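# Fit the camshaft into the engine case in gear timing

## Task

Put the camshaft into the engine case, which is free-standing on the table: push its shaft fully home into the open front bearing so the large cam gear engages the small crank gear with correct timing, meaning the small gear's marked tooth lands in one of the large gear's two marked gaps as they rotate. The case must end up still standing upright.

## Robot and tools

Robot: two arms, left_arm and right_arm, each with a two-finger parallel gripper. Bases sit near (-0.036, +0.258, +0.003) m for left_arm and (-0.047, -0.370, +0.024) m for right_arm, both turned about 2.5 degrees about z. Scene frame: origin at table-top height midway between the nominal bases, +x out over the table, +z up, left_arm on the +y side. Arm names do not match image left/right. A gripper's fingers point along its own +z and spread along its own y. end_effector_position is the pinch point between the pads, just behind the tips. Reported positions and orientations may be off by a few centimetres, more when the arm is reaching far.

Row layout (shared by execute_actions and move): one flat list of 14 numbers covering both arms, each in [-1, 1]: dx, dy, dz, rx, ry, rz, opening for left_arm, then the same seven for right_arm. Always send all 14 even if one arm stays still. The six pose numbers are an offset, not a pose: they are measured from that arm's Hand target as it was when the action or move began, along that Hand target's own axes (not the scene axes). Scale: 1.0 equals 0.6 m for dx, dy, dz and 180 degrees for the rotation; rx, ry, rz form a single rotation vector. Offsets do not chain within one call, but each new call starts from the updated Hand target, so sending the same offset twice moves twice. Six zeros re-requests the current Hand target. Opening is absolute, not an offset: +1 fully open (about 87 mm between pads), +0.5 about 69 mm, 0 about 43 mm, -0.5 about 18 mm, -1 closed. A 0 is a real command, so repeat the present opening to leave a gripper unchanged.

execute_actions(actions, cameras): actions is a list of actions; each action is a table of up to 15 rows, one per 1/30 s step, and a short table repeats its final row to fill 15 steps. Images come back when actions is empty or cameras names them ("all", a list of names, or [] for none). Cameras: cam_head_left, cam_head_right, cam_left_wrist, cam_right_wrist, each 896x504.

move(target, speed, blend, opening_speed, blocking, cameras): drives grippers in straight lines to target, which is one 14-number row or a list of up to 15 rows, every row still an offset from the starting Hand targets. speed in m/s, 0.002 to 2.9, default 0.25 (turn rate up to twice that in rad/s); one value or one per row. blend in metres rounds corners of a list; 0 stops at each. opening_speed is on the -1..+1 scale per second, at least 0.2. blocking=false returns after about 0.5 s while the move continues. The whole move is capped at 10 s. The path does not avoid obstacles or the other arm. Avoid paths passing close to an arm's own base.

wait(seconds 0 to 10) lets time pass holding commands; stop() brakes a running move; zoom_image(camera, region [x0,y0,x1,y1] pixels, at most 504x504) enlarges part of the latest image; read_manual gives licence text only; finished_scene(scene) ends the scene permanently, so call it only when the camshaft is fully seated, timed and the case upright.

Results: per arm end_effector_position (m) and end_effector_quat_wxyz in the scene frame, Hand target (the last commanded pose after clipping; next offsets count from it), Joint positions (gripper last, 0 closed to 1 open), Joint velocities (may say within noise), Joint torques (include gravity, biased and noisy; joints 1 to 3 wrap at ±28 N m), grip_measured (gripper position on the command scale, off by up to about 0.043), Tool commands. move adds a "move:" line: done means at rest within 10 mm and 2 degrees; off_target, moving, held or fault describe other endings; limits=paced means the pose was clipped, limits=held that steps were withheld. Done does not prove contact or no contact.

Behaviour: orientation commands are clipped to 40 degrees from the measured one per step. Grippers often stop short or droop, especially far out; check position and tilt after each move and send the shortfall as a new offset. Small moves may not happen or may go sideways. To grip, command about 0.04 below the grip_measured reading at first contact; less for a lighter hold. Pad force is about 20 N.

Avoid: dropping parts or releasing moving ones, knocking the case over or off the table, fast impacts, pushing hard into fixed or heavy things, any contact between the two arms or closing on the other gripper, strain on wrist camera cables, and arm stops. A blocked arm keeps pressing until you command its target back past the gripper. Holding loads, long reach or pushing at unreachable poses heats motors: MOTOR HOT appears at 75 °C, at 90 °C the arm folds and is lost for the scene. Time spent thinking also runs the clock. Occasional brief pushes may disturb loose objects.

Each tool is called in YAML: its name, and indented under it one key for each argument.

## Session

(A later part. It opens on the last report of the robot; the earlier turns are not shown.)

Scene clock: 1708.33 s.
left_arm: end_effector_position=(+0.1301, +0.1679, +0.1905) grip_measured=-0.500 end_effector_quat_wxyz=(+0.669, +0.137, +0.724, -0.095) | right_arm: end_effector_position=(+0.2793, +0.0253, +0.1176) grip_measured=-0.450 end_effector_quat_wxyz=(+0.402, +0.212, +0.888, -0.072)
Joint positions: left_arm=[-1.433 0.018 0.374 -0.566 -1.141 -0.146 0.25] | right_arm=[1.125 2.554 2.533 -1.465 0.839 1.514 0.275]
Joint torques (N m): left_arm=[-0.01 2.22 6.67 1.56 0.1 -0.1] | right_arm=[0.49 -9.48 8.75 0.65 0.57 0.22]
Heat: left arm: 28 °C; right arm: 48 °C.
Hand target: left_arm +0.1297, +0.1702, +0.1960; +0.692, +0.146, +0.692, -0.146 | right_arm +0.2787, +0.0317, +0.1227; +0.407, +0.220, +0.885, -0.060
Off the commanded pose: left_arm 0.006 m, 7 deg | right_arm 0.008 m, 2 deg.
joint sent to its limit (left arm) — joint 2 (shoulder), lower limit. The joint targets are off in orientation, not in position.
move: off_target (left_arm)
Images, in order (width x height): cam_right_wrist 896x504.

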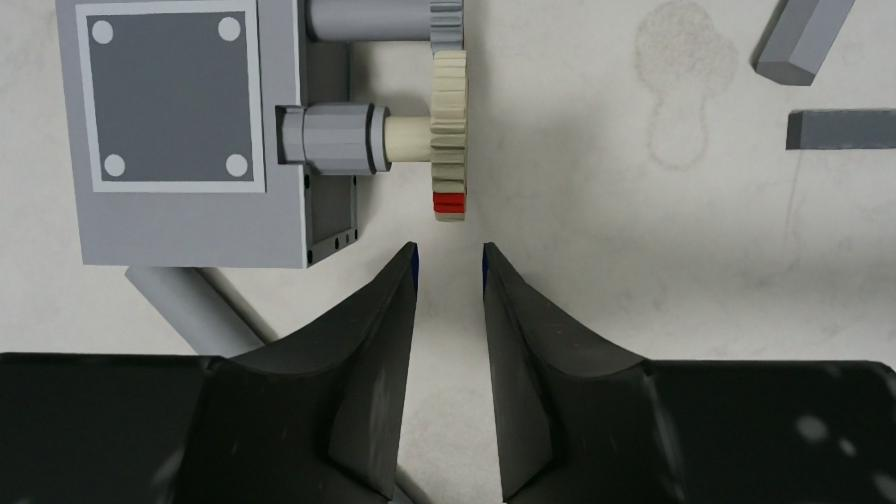

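move:
  target: [0,0,0,0,0,0,-0.5,0.004,0,0.071,0,0,0,-0.45]
  speed: 0.1
  cameras: ["cam_right_wrist"]

Scene clock: 1716.93 s.
left_arm: end_effector_position=(+0.1301, +0.1679, +0.1905) grip_measured=-0.500 end_effector_quat_wxyz=(+0.669, +0.137, +0.724, -0.095) | right_arm: end_effector_position=(+0.3049, +0.0181, +0.0764) grip_measured=-0.450 end_effector_quat_wxyz=(+0.402, +0.214, +0.887, -0.078)
Joint positions: left_arm=[-1.433 0.018 0.374 -0.566 -1.141 -0.146 0.25] | right_arm=[1.074 2.554 2.367 -1.26 0.836 1.451 0.275]
Joint torques (N m): left_arm=[-0.02 2.22 6.63 1.56 0.09 -0.1] | right_arm=[-0.25 -13.12 4.93 0.96 0.51 -0.02]
Heat: left arm: 28 °C; right arm: 51 °C.
Hand target: left_arm +0.1297, +0.1702, +0.1960; +0.692, +0.146, +0.692, -0.146 | right_arm +0.3069, +0.0202, +0.0927; +0.407, +0.220, +0.885, -0.060
Off the commanded pose: left_arm 0.006 m, 7 deg | right_arm 0.017 m, 2 deg.
joint sent to its limit (left arm) — joint 2 (shoulder), lower limit. The joint targets are off in orientation, not in position.
move: off_target (left_arm, right_arm)
Images, in order (width x height): cam_right_wrist 896x504.

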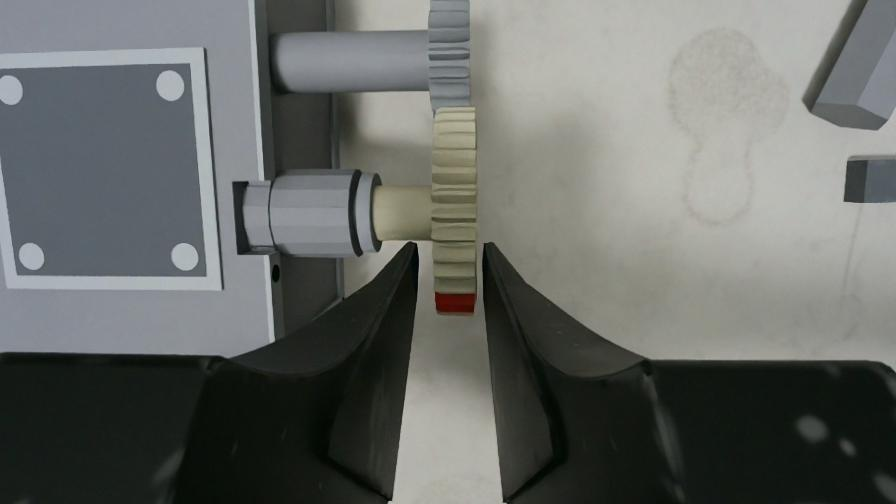

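move:
  target: [0,0,0,0,0,0,-0.5,0,-0.003,0,0,0,0,-0.8]
  speed: 0.05
  opening_speed: 0.4

execute_actions:
  actions:
    - [[0,0,0,0,0,0,-0.5,0.003,-0.006,0,0.008,0.006,0.005,-0.8],[0,0,0,0,0,0,-0.5,0.003,-0.006,0,0.008,0.006,0.005,-0.8],[0,0,0,0,0,0,-0.5,0.003,-0.006,0,0.008,0.006,0.005,-0.8],[0,0,0,0,0,0,-0.5,0,-0.008,0.004,-0.008,-0.006,0.005,-0.8],[0,0,0,0,0,0,-0.5,0,-0.008,0.004,-0.008,-0.006,0.005,-0.8],[0,0,0,0,0,0,-0.5,0,-0.008,0.004,-0.008,-0.006,0.005,-0.8],[0,0,0,0,0,0,-0.5,-0.003,-0.01,0,0.008,0.006,-0.005,-0.8],[0,0,0,0,0,0,-0.5,-0.003,-0.01,0,0.008,0.006,-0.005,-0.8],[0,0,0,0,0,0,-0.5,-0.003,-0.01,0,0.008,0.006,-0.005,-0.8],[0,0,0,0,0,0,-0.5,0,-0.012,-0.004,-0.008,-0.006,0.005,-0.8],[0,0,0,0,0,0,-0.5,0,-0.012,-0.004,-0.008,-0.006,0.005,-0.8],[0,0,0,0,0,0,-0.5,0,-0.012,-0.004,-0.008,-0.006,0.005,-0.8],[0,0,0,0,0,0,-0.5,0,-0.012,0,0,0,0,-0.8]]
    - [[0,0,0,0,0,0,-0.5,0.003,-0.002,0,0.008,0.006,0.005,-0.8],[0,0,0,0,0,0,-0.5,0.003,-0.002,0,0.008,0.006,0.005,-0.8],[0,0,0,0,0,0,-0.5,0.003,-0.002,0,0.008,0.006,0.005,-0.8],[0,0,0,0,0,0,-0.5,0,-0.004,0.004,-0.008,-0.006,0.005,-0.8],[0,0,0,0,0,0,-0.5,0,-0.004,0.004,-0.008,-0.006,0.005,-0.8],[0,0,0,0,0,0,-0.5,0,-0.004,0.004,-0.008,-0.006,0.005,-0.8],[0,0,0,0,0,0,-0.5,-0.003,-0.006,0,0.008,0.006,-0.005,-0.8],[0,0,0,0,0,0,-0.5,-0.003,-0.006,0,0.008,0.006,-0.005,-0.8],[0,0,0,0,0,0,-0.5,-0.003,-0.006,0,0.008,0.006,-0.005,-0.8],[0,0,0,0,0,0,-0.5,0,-0.008,-0.004,-0.008,-0.006,0.005,-0.8],[0,0,0,0,0,0,-0.5,0,-0.008,-0.004,-0.008,-0.006,0.005,-0.8],[0,0,0,0,0,0,-0.5,0,-0.008,-0.004,-0.008,-0.006,0.005,-0.8],[0,0,0,0,0,0,-0.5,0,-0.008,0,0,0,0,-0.8]]
  cameras: ["cam_right_wrist"]

Scene clock: 1733.20 s.
left_arm: end_effector_position=(+0.1301, +0.1679, +0.1905) grip_measured=-0.500 end_effector_quat_wxyz=(+0.669, +0.137, +0.724, -0.095) | right_arm: end_effector_position=(+0.3038, +0.0165, +0.0713) grip_measured=-0.650 end_effector_quat_wxyz=(+0.400, +0.209, +0.888, -0.082)
Joint positions: left_arm=[-1.433 0.018 0.374 -0.566 -1.141 -0.146 0.25] | right_arm=[1.074 2.551 2.341 -1.245 0.836 1.443 0.175]
Joint torques (N m): left_arm=[-0.02 2.21 6.64 1.56 0.09 -0.09] | right_arm=[-0.25 -13.81 4.96 0.93 0.5 0.06]
Heat: left arm: 28 °C; right arm: 60 °C.
Hand target: left_arm +0.1297, +0.1702, +0.1960; +0.692, +0.146, +0.692, -0.146 | right_arm +0.3062, +0.0187, +0.0925; +0.407, +0.220, +0.885, -0.060
Off the commanded pose: left_arm 0.006 m, 7 deg | right_arm 0.021 m, 3 deg.
joint sent to its limit (left arm) — joint 2 (shoulder), lower limit. The joint targets are off in orientation, not in position.
move: off_target (left_arm, right_arm)

Scene clock: 1734.40 s.
left_arm: end_effector_position=(+0.1301, +0.1679, +0.1905) grip_measured=-0.500 end_effector_quat_wxyz=(+0.669, +0.137, +0.724, -0.095) | right_arm: end_effector_position=(+0.2938, +0.0040, +0.0714) grip_measured=-0.651 end_effector_quat_wxyz=(+0.394, +0.208, +0.892, -0.079)
Joint positions: left_arm=[-1.433 0.018 0.374 -0.566 -1.141 -0.146 0.25] | right_arm=[1.074 2.446 2.155 -1.158 0.821 1.436 0.175]
Joint torques (N m): left_arm=[-0.01 2.21 6.64 1.57 0.1 -0.1] | right_arm=[-0.44 -11.55 8.54 0.76 0.65 0.09]
Heat: left arm: 28 °C; right arm: 60 °C.
Hand target: left_arm +0.1297, +0.1702, +0.1960; +0.692, +0.146, +0.692, -0.146 | right_arm +0.3009, +0.0079, +0.0916; +0.407, +0.220, +0.885, -0.060
Off the commanded pose: left_arm 0.006 m, 7 deg | right_arm 0.022 m, 3 deg.
joint sent to its limit (left arm) — joint 2 (shoulder), lower limit. The joint targets are off in orientation, not in position.
Images, in order (width x height): cam_right_wrist 896x504.

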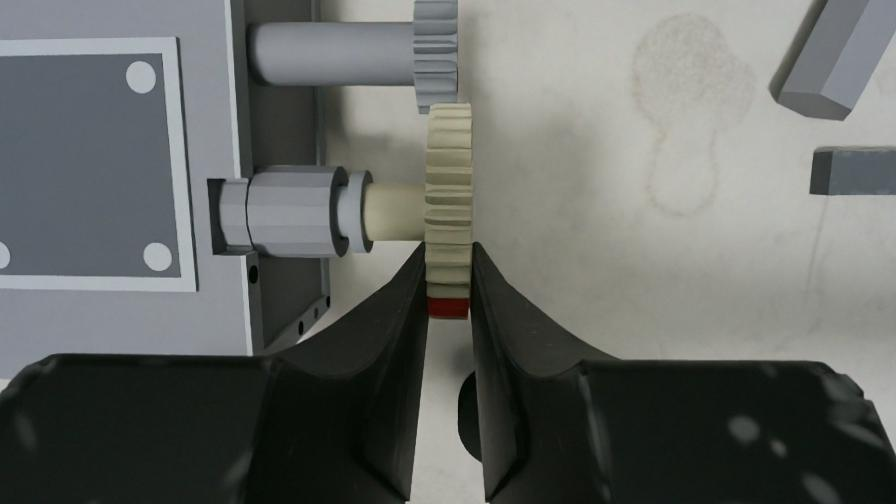

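execute_actions:
  actions:
    - [[0,0,0,0,0,0,-0.5,0.003,-0.004,0,0.008,0.006,0.005,-0.8],[0,0,0,0,0,0,-0.5,0.003,-0.004,0,0.008,0.006,0.005,-0.8],[0,0,0,0,0,0,-0.5,0.003,-0.004,0,0.008,0.006,0.005,-0.8],[0,0,0,0,0,0,-0.5,0,-0.006,0.004,-0.008,-0.006,0.005,-0.8],[0,0,0,0,0,0,-0.5,0,-0.006,0.004,-0.008,-0.006,0.005,-0.8],[0,0,0,0,0,0,-0.5,0,-0.006,0.004,-0.008,-0.006,0.005,-0.8],[0,0,0,0,0,0,-0.5,-0.003,-0.008,0,0.008,0.006,-0.005,-0.8],[0,0,0,0,0,0,-0.5,-0.003,-0.008,0,0.008,0.006,-0.005,-0.8],[0,0,0,0,0,0,-0.5,-0.003,-0.008,0,0.008,0.006,-0.005,-0.8],[0,0,0,0,0,0,-0.5,0,-0.01,-0.004,-0.008,-0.006,0.005,-0.8],[0,0,0,0,0,0,-0.5,0,-0.01,-0.004,-0.008,-0.006,0.005,-0.8],[0,0,0,0,0,0,-0.5,0,-0.01,-0.004,-0.008,-0.006,0.005,-0.8],[0,0,0,0,0,0,-0.5,0,-0.01,0,0,0,0,-0.8]]
  cameras: ["cam_right_wrist"]

zoom_image:
  camera: "cam_right_wrist"
  region: [300, 0, 490, 240]

Scene clock: 1741.60 s.
left_arm: end_effector_position=(+0.1301, +0.1679, +0.1905) grip_measured=-0.500 end_effector_quat_wxyz=(+0.669, +0.137, +0.724, -0.095) | right_arm: end_effector_position=(+0.2907, -0.0011, +0.0713) grip_measured=-0.651 end_effector_quat_wxyz=(+0.394, +0.207, +0.892, -0.079)
Joint positions: left_arm=[-1.433 0.018 0.374 -0.566 -1.141 -0.146 0.25] | right_arm=[1.074 2.412 2.094 -1.13 0.821 1.434 0.175]
Joint torques (N m): left_arm=[0.01 2.22 6.61 1.55 0.1 -0.1] | right_arm=[-0.55 -11.34 8.43 0.76 0.64 0.09]
Heat: left arm: 28 °C; right arm: 59 °C.
Hand target: left_arm +0.1297, +0.1702, +0.1960; +0.692, +0.146, +0.692, -0.146 | right_arm +0.2983, +0.0025, +0.0912; +0.407, +0.220, +0.885, -0.060
Off the commanded pose: left_arm 0.006 m, 7 deg | right_arm 0.022 m, 3 deg.
joint sent to its limit (left arm) — joint 2 (shoulder), lower limit. The joint targets are off in orientation, not in position.
Images, in order (width x height): cam_right_wrist 896x504.

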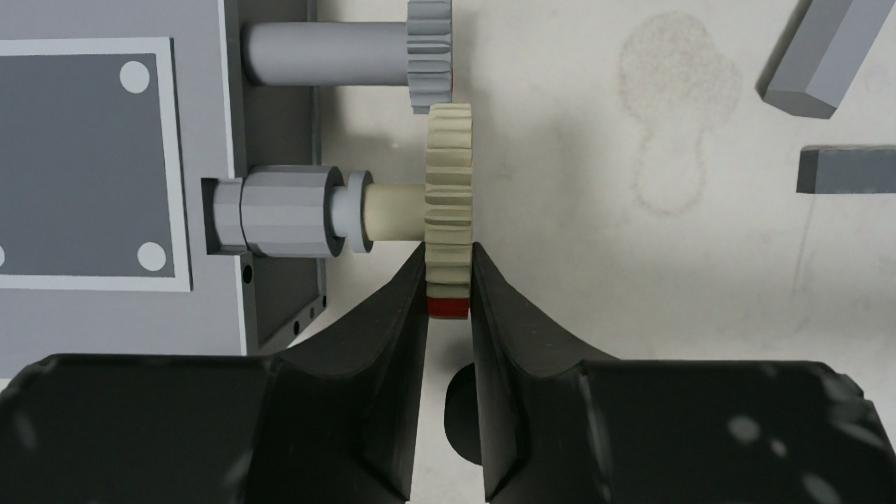

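Scaled by 2.100 from the camera's 896x504 image, which has a finer 1280x720 frame.

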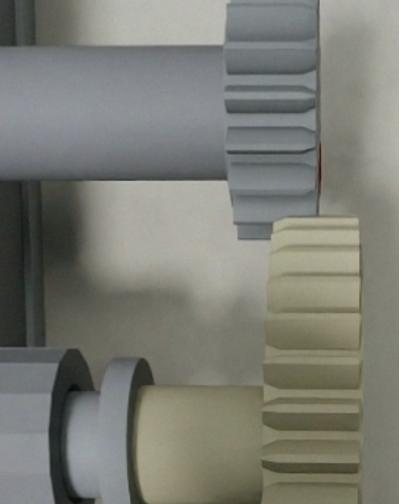

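execute_actions:
  actions:
    - [[0,0,0,0,0,0,-0.5,0.003,-0.004,0,0.008,0.006,0.005,-0.8],[0,0,0,0,0,0,-0.5,0.003,-0.004,0,0.008,0.006,0.005,-0.8],[0,0,0,0,0,0,-0.5,0.003,-0.004,0,0.008,0.006,0.005,-0.8],[0,0,0,0,0,0,-0.5,0,-0.006,0.004,-0.008,-0.006,0.005,-0.8],[0,0,0,0,0,0,-0.5,0,-0.006,0.004,-0.008,-0.006,0.005,-0.8],[0,0,0,0,0,0,-0.5,0,-0.006,0.004,-0.008,-0.006,0.005,-0.8],[0,0,0,0,0,0,-0.5,-0.003,-0.008,0,0.008,0.006,-0.005,-0.8],[0,0,0,0,0,0,-0.5,-0.003,-0.008,0,0.008,0.006,-0.005,-0.8],[0,0,0,0,0,0,-0.5,-0.003,-0.008,0,0.008,0.006,-0.005,-0.8],[0,0,0,0,0,0,-0.5,0,-0.01,-0.004,-0.008,-0.006,0.005,-0.8],[0,0,0,0,0,0,-0.5,0,-0.01,-0.004,-0.008,-0.006,0.005,-0.8],[0,0,0,0,0,0,-0.5,0,-0.01,-0.004,-0.008,-0.006,0.005,-0.8],[0,0,0,0,0,0,-0.5,0,-0.01,0,0,0,0,-0.8]]
    - [[0,0,0,0,0,0,-0.5,0.003,-0.004,0,0.008,0.006,0.005,-0.8],[0,0,0,0,0,0,-0.5,0.003,-0.004,0,0.008,0.006,0.005,-0.8],[0,0,0,0,0,0,-0.5,0.003,-0.004,0,0.008,0.006,0.005,-0.8],[0,0,0,0,0,0,-0.5,0,-0.006,0.004,-0.008,-0.006,0.005,-0.8],[0,0,0,0,0,0,-0.5,0,-0.006,0.004,-0.008,-0.006,0.005,-0.8],[0,0,0,0,0,0,-0.5,0,-0.006,0.004,-0.008,-0.006,0.005,-0.8],[0,0,0,0,0,0,-0.5,-0.003,-0.008,0,0.008,0.006,-0.005,-0.8],[0,0,0,0,0,0,-0.5,-0.003,-0.008,0,0.008,0.006,-0.005,-0.8],[0,0,0,0,0,0,-0.5,-0.003,-0.008,0,0.008,0.006,-0.005,-0.8],[0,0,0,0,0,0,-0.5,0,-0.01,-0.004,-0.008,-0.006,0.005,-0.8],[0,0,0,0,0,0,-0.5,0,-0.01,-0.004,-0.008,-0.006,0.005,-0.8],[0,0,0,0,0,0,-0.5,0,-0.01,-0.004,-0.008,-0.006,0.005,-0.8],[0,0,0,0,0,0,-0.5,0,-0.01,0,0,0,0,-0.8]]
  cameras: ["cam_right_wrist"]

zoom_image:
  camera: "cam_right_wrist"
  region: [300, 0, 490, 240]

Scene clock: 1758.37 s.
left_arm: end_effector_position=(+0.1301, +0.1679, +0.1905) grip_measured=-0.500 end_effector_quat_wxyz=(+0.669, +0.137, +0.724, -0.095) | right_arm: end_effector_position=(+0.2851, -0.0114, +0.0712) grip_measured=-0.651 end_effector_quat_wxyz=(+0.393, +0.206, +0.893, -0.077)
Joint positions: left_arm=[-1.433 0.018 0.374 -0.566 -1.141 -0.146 0.25] | right_arm=[1.072 2.35 1.986 -1.078 0.817 1.428 0.175]
Joint torques (N m): left_arm=[-0.02 2.22 6.64 1.56 0.09 -0.1] | right_arm=[-0.61 -11.07 8.18 0.78 0.69 0.1]
Heat: left arm: 29 °C; right arm: 59 °C.
Hand target: left_arm +0.1297, +0.1702, +0.1960; +0.692, +0.146, +0.692, -0.146 | right_arm +0.2930, -0.0083, +0.0903; +0.407, +0.220, +0.885, -0.060
Off the commanded pose: left_arm 0.006 m, 7 deg | right_arm 0.021 m, 3 deg.
joint sent to its limit (left arm) — joint 2 (shoulder), lower limit. The joint targets are off in orientation, not in position.
Images, in order (width x height): cam_right_wrist 896x504.

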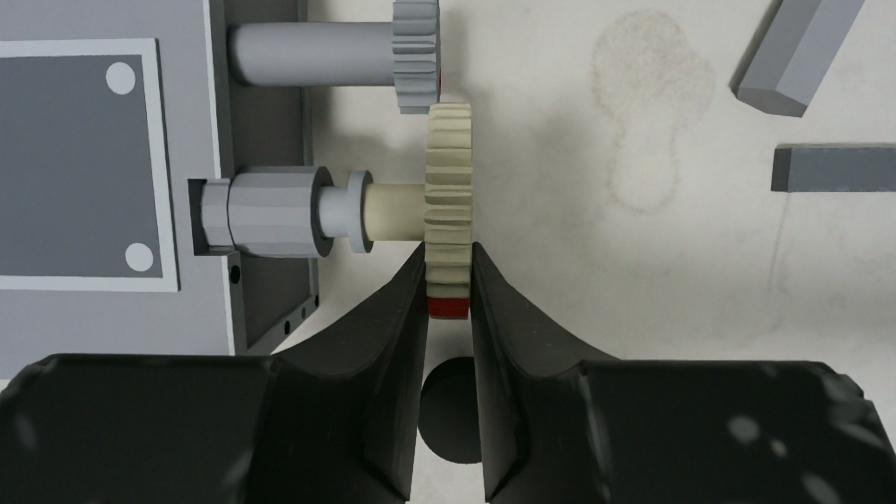

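Scaled by 2.100 from the camera's 896x504 image, which has a finer 1280x720 frame.

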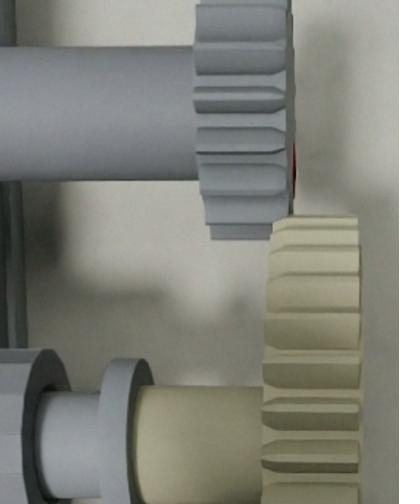

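execute_actions:
  actions:
    - [[0,0,0,0,0,0,-0.5,0.003,-0.004,0,0.008,0.006,0.005,-0.8],[0,0,0,0,0,0,-0.5,0.003,-0.004,0,0.008,0.006,0.005,-0.8],[0,0,0,0,0,0,-0.5,0.003,-0.004,0,0.008,0.006,0.005,-0.8],[0,0,0,0,0,0,-0.5,0,-0.006,0.004,-0.008,-0.006,0.005,-0.8],[0,0,0,0,0,0,-0.5,0,-0.006,0.004,-0.008,-0.006,0.005,-0.8],[0,0,0,0,0,0,-0.5,0,-0.006,0.004,-0.008,-0.006,0.005,-0.8],[0,0,0,0,0,0,-0.5,-0.003,-0.008,0,0.008,0.006,-0.005,-0.8],[0,0,0,0,0,0,-0.5,-0.003,-0.008,0,0.008,0.006,-0.005,-0.8],[0,0,0,0,0,0,-0.5,-0.003,-0.008,0,0.008,0.006,-0.005,-0.8],[0,0,0,0,0,0,-0.5,0,-0.01,-0.004,-0.008,-0.006,0.005,-0.8],[0,0,0,0,0,0,-0.5,0,-0.01,-0.004,-0.008,-0.006,0.005,-0.8],[0,0,0,0,0,0,-0.5,0,-0.01,-0.004,-0.008,-0.006,0.005,-0.8],[0,0,0,0,0,0,-0.5,0,-0.01,0,0,0,0,-0.8]]
    - [[0,0,0,0,0,0,-0.5,0.003,-0.004,0,0.008,0.006,0.005,-0.8],[0,0,0,0,0,0,-0.5,0.003,-0.004,0,0.008,0.006,0.005,-0.8],[0,0,0,0,0,0,-0.5,0.003,-0.004,0,0.008,0.006,0.005,-0.8],[0,0,0,0,0,0,-0.5,0,-0.006,0.004,-0.008,-0.006,0.005,-0.8],[0,0,0,0,0,0,-0.5,0,-0.006,0.004,-0.008,-0.006,0.005,-0.8],[0,0,0,0,0,0,-0.5,0,-0.006,0.004,-0.008,-0.006,0.005,-0.8],[0,0,0,0,0,0,-0.5,-0.003,-0.008,0,0.008,0.006,-0.005,-0.8],[0,0,0,0,0,0,-0.5,-0.003,-0.008,0,0.008,0.006,-0.005,-0.8],[0,0,0,0,0,0,-0.5,-0.003,-0.008,0,0.008,0.006,-0.005,-0.8],[0,0,0,0,0,0,-0.5,0,-0.01,-0.004,-0.008,-0.006,0.005,-0.8],[0,0,0,0,0,0,-0.5,0,-0.01,-0.004,-0.008,-0.006,0.005,-0.8],[0,0,0,0,0,0,-0.5,0,-0.01,-0.004,-0.008,-0.006,0.005,-0.8],[0,0,0,0,0,0,-0.5,0,-0.01,0,0,0,0,-0.8]]
  cameras: ["cam_right_wrist"]

zoom_image:
  camera: "cam_right_wrist"
  region: [300, 0, 490, 240]

Scene clock: 1777.47 s.
left_arm: end_effector_position=(+0.1301, +0.1679, +0.1905) grip_measured=-0.500 end_effector_quat_wxyz=(+0.669, +0.137, +0.724, -0.095) | right_arm: end_effector_position=(+0.2796, -0.0214, +0.0712) grip_measured=-0.651 end_effector_quat_wxyz=(+0.390, +0.206, +0.894, -0.075)
Joint positions: left_arm=[-1.433 0.018 0.374 -0.566 -1.141 -0.146 0.25] | right_arm=[1.068 2.294 1.891 -1.034 0.809 1.421 0.175]
Joint torques (N m): left_arm=[-0.01 2.24 6.61 1.56 0.1 -0.09] | right_arm=[-0.44 -10.8 7.91 0.8 0.75 0.14]
Heat: left arm: 29 °C; right arm: 58 °C.
Hand target: left_arm +0.1297, +0.1702, +0.1960; +0.692, +0.146, +0.692, -0.146 | right_arm +0.2879, -0.0190, +0.0895; +0.407, +0.220, +0.885, -0.060
Off the commanded pose: left_arm 0.006 m, 7 deg | right_arm 0.020 m, 3 deg.
joint sent to its limit (left arm) — joint 2 (shoulder), lower limit. The joint targets are off in orientation, not in position.
Images, in order (width x height): cam_right_wrist 896x504.

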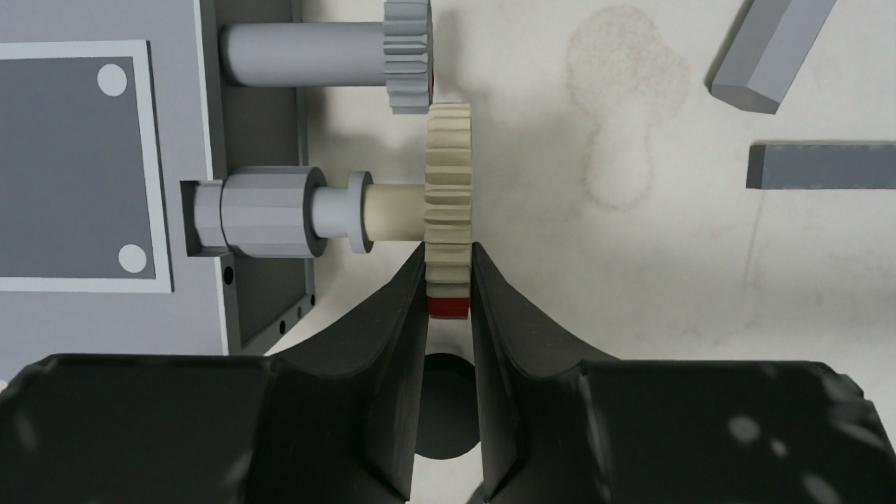

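Scaled by 2.100 from the camera's 896x504 image, which has a finer 1280x720 frame.

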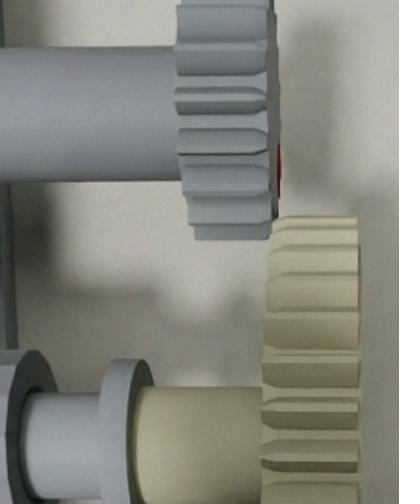

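execute_actions:
  actions:
    - [[0,0,0,0,0,0,-0.5,0.003,-0.006,0,0.01,0.008,0.006,-0.8],[0,0,0,0,0,0,-0.5,0.003,-0.006,0,0.01,0.008,0.006,-0.8],[0,0,0,0,0,0,-0.5,0.003,-0.006,0,0.01,0.008,0.006,-0.8],[0,0,0,0,0,0,-0.5,0,-0.009,0.004,-0.01,-0.008,0.006,-0.8],[0,0,0,0,0,0,-0.5,0,-0.009,0.004,-0.01,-0.008,0.006,-0.8],[0,0,0,0,0,0,-0.5,0,-0.009,0.004,-0.01,-0.008,0.006,-0.8],[0,0,0,0,0,0,-0.5,-0.003,-0.012,0,0.01,0.008,-0.006,-0.8],[0,0,0,0,0,0,-0.5,-0.003,-0.012,0,0.01,0.008,-0.006,-0.8],[0,0,0,0,0,0,-0.5,-0.003,-0.012,0,0.01,0.008,-0.006,-0.8],[0,0,0,0,0,0,-0.5,0,-0.014,-0.004,-0.01,-0.008,0.006,-0.8],[0,0,0,0,0,0,-0.5,0,-0.014,-0.004,-0.01,-0.008,0.006,-0.8],[0,0,0,0,0,0,-0.5,0,-0.014,-0.004,-0.01,-0.008,0.006,-0.8],[0,0,0,0,0,0,-0.5,0,-0.014,0,0,0,0,-0.8]]
    - [[0,0,0,0,0,0,-0.5,0.003,-0.006,0,0.01,0.008,0.006,-0.8],[0,0,0,0,0,0,-0.5,0.003,-0.006,0,0.01,0.008,0.006,-0.8],[0,0,0,0,0,0,-0.5,0.003,-0.006,0,0.01,0.008,0.006,-0.8],[0,0,0,0,0,0,-0.5,0,-0.009,0.004,-0.01,-0.008,0.006,-0.8],[0,0,0,0,0,0,-0.5,0,-0.009,0.004,-0.01,-0.008,0.006,-0.8],[0,0,0,0,0,0,-0.5,0,-0.009,0.004,-0.01,-0.008,0.006,-0.8],[0,0,0,0,0,0,-0.5,-0.003,-0.012,0,0.01,0.008,-0.006,-0.8],[0,0,0,0,0,0,-0.5,-0.003,-0.012,0,0.01,0.008,-0.006,-0.8],[0,0,0,0,0,0,-0.5,-0.003,-0.012,0,0.01,0.008,-0.006,-0.8],[0,0,0,0,0,0,-0.5,0,-0.014,-0.004,-0.01,-0.008,0.006,-0.8],[0,0,0,0,0,0,-0.5,0,-0.014,-0.004,-0.01,-0.008,0.006,-0.8],[0,0,0,0,0,0,-0.5,0,-0.014,-0.004,-0.01,-0.008,0.006,-0.8],[0,0,0,0,0,0,-0.5,0,-0.014,0,0,0,0,-0.8]]
  cameras: ["cam_right_wrist"]

zoom_image:
  camera: "cam_right_wrist"
  region: [300, 0, 490, 240]

Scene clock: 1797.03 s.
left_arm: end_effector_position=(+0.1301, +0.1679, +0.1905) grip_measured=-0.500 end_effector_quat_wxyz=(+0.669, +0.137, +0.724, -0.095) | right_arm: end_effector_position=(+0.2718, -0.0367, +0.0710) grip_measured=-0.650 end_effector_quat_wxyz=(+0.391, +0.206, +0.894, -0.074)
Joint positions: left_arm=[-1.433 0.018 0.374 -0.566 -1.141 -0.146 0.25] | right_arm=[1.066 2.218 1.763 -0.975 0.809 1.416 0.175]
Joint torques (N m): left_arm=[-0.01 2.21 6.63 1.56 0.1 -0.09] | right_arm=[-0.53 -10.06 8.27 0.78 0.73 0.17]
Heat: left arm: 29 °C; right arm: 57 °C.
Hand target: left_arm +0.1297, +0.1702, +0.1960; +0.692, +0.146, +0.692, -0.146 | right_arm +0.2804, -0.0340, +0.0883; +0.407, +0.220, +0.885, -0.060
Off the commanded pose: left_arm 0.006 m, 7 deg | right_arm 0.019 m, 3 deg.
joint sent to its limit (left arm) — joint 2 (shoulder), lower limit. The joint targets are off in orientation, not in position.
Images, in order (width x height): cam_right_wrist 896x504.

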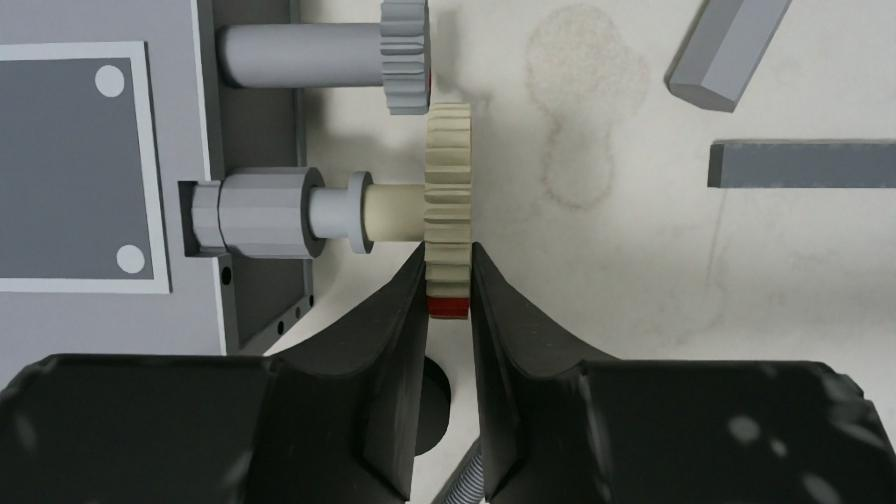

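Scaled by 2.100 from the camera's 896x504 image, which has a finer 1280x720 frame.

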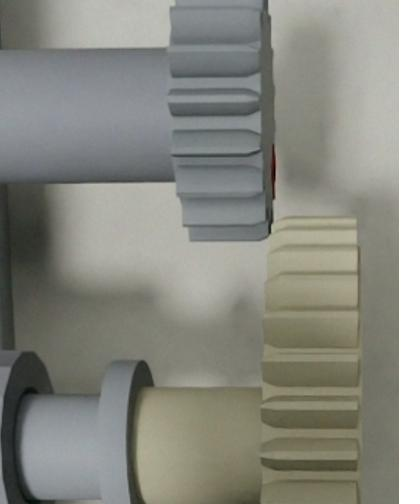

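execute_actions:
  actions:
    - [[0,0,0,0,0,0,-0.5,0.004,-0.002,0,0.012,0.006,0.006,-0.8],[0,0,0,0,0,0,-0.5,0.004,-0.002,0,0.012,0.006,0.006,-0.8],[0,0,0,0,0,0,-0.5,-0.004,-0.002,0.004,-0.012,-0.006,-0.006,-0.8],[0,0,0,0,0,0,-0.5,-0.004,-0.003,0.004,-0.012,-0.006,-0.006,-0.8],[0,0,0,0,0,0,-0.5,0.004,-0.003,-0.004,0.012,0.006,0.006,-0.8],[0,0,0,0,0,0,-0.5,0.004,-0.004,-0.004,0.012,0.006,0.006,-0.8],[0,0,0,0,0,0,-0.5,-0.004,-0.004,0.004,-0.012,-0.006,-0.006,-0.8],[0,0,0,0,0,0,-0.5,-0.004,-0.005,0.004,-0.012,-0.006,-0.006,-0.8],[0,0,0,0,0,0,-0.5,0.004,-0.005,-0.004,0.012,0.006,0.006,-0.8],[0,0,0,0,0,0,-0.5,0.004,-0.006,-0.004,0.012,0.006,0.006,-0.8],[0,0,0,0,0,0,-0.5,-0.004,-0.006,0.004,-0.012,-0.006,-0.006,-0.8],[0,0,0,0,0,0,-0.5,-0.004,-0.006,0.004,-0.012,-0.006,-0.006,-0.8],[0,0,0,0,0,0,-0.5,0,-0.007,0,0,0,0,-0.8]]
    - [[0,0,0,0,0,0,-0.5,0.004,-0.002,0,0.012,0.006,0.006,-0.8],[0,0,0,0,0,0,-0.5,0.004,-0.002,0,0.012,0.006,0.006,-0.8],[0,0,0,0,0,0,-0.5,-0.004,-0.002,0.004,-0.012,-0.006,-0.006,-0.8],[0,0,0,0,0,0,-0.5,-0.004,-0.003,0.004,-0.012,-0.006,-0.006,-0.8],[0,0,0,0,0,0,-0.5,0.004,-0.003,-0.004,0.012,0.006,0.006,-0.8],[0,0,0,0,0,0,-0.5,0.004,-0.004,-0.004,0.012,0.006,0.006,-0.8],[0,0,0,0,0,0,-0.5,-0.004,-0.004,0.004,-0.012,-0.006,-0.006,-0.8],[0,0,0,0,0,0,-0.5,-0.004,-0.005,0.004,-0.012,-0.006,-0.006,-0.8],[0,0,0,0,0,0,-0.5,0.004,-0.005,-0.004,0.012,0.006,0.006,-0.8],[0,0,0,0,0,0,-0.5,0.004,-0.006,-0.004,0.012,0.006,0.006,-0.8],[0,0,0,0,0,0,-0.5,-0.004,-0.006,0.004,-0.012,-0.006,-0.006,-0.8],[0,0,0,0,0,0,-0.5,-0.004,-0.006,0.004,-0.012,-0.006,-0.006,-0.8],[0,0,0,0,0,0,-0.5,0,-0.007,0,0,0,0,-0.8]]
  cameras: ["cam_right_wrist"]

zoom_image:
  camera: "cam_right_wrist"
  region: [300, 0, 490, 240]

Scene clock: 1819.30 s.
left_arm: end_effector_position=(+0.1301, +0.1679, +0.1905) grip_measured=-0.500 end_effector_quat_wxyz=(+0.669, +0.137, +0.724, -0.095) | right_arm: end_effector_position=(+0.2684, -0.0430, +0.0712) grip_measured=-0.651 end_effector_quat_wxyz=(+0.392, +0.199, +0.895, -0.075)
Joint positions: left_arm=[-1.433 0.018 0.374 -0.566 -1.141 -0.146 0.25] | right_arm=[1.066 2.185 1.709 -0.946 0.811 1.398 0.175]
Joint torques (N m): left_arm=[-0.01 2.22 6.63 1.56 0.1 -0.1] | right_arm=[-0.7 -10.07 7.77 0.79 0.71 0.3]
Heat: left arm: 29 °C; right arm: 59 °C.
Hand target: left_arm +0.1297, +0.1702, +0.1960; +0.692, +0.146, +0.692, -0.146 | right_arm +0.2767, -0.0416, +0.0877; +0.407, +0.220, +0.885, -0.060
Off the commanded pose: left_arm 0.006 m, 7 deg | right_arm 0.019 m, 4 deg.
joint sent to its limit (left arm) — joint 2 (shoulder), lower limit. The joint targets are off in orientation, not in position.
Images, in order (width x height): cam_right_wrist 896x504.

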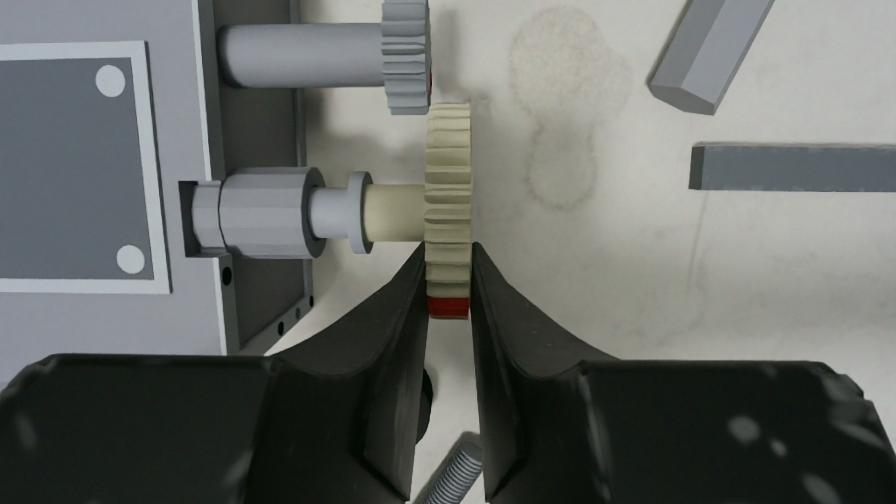

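Scaled by 2.100 from the camera's 896x504 image, which has a finer 1280x720 frame.

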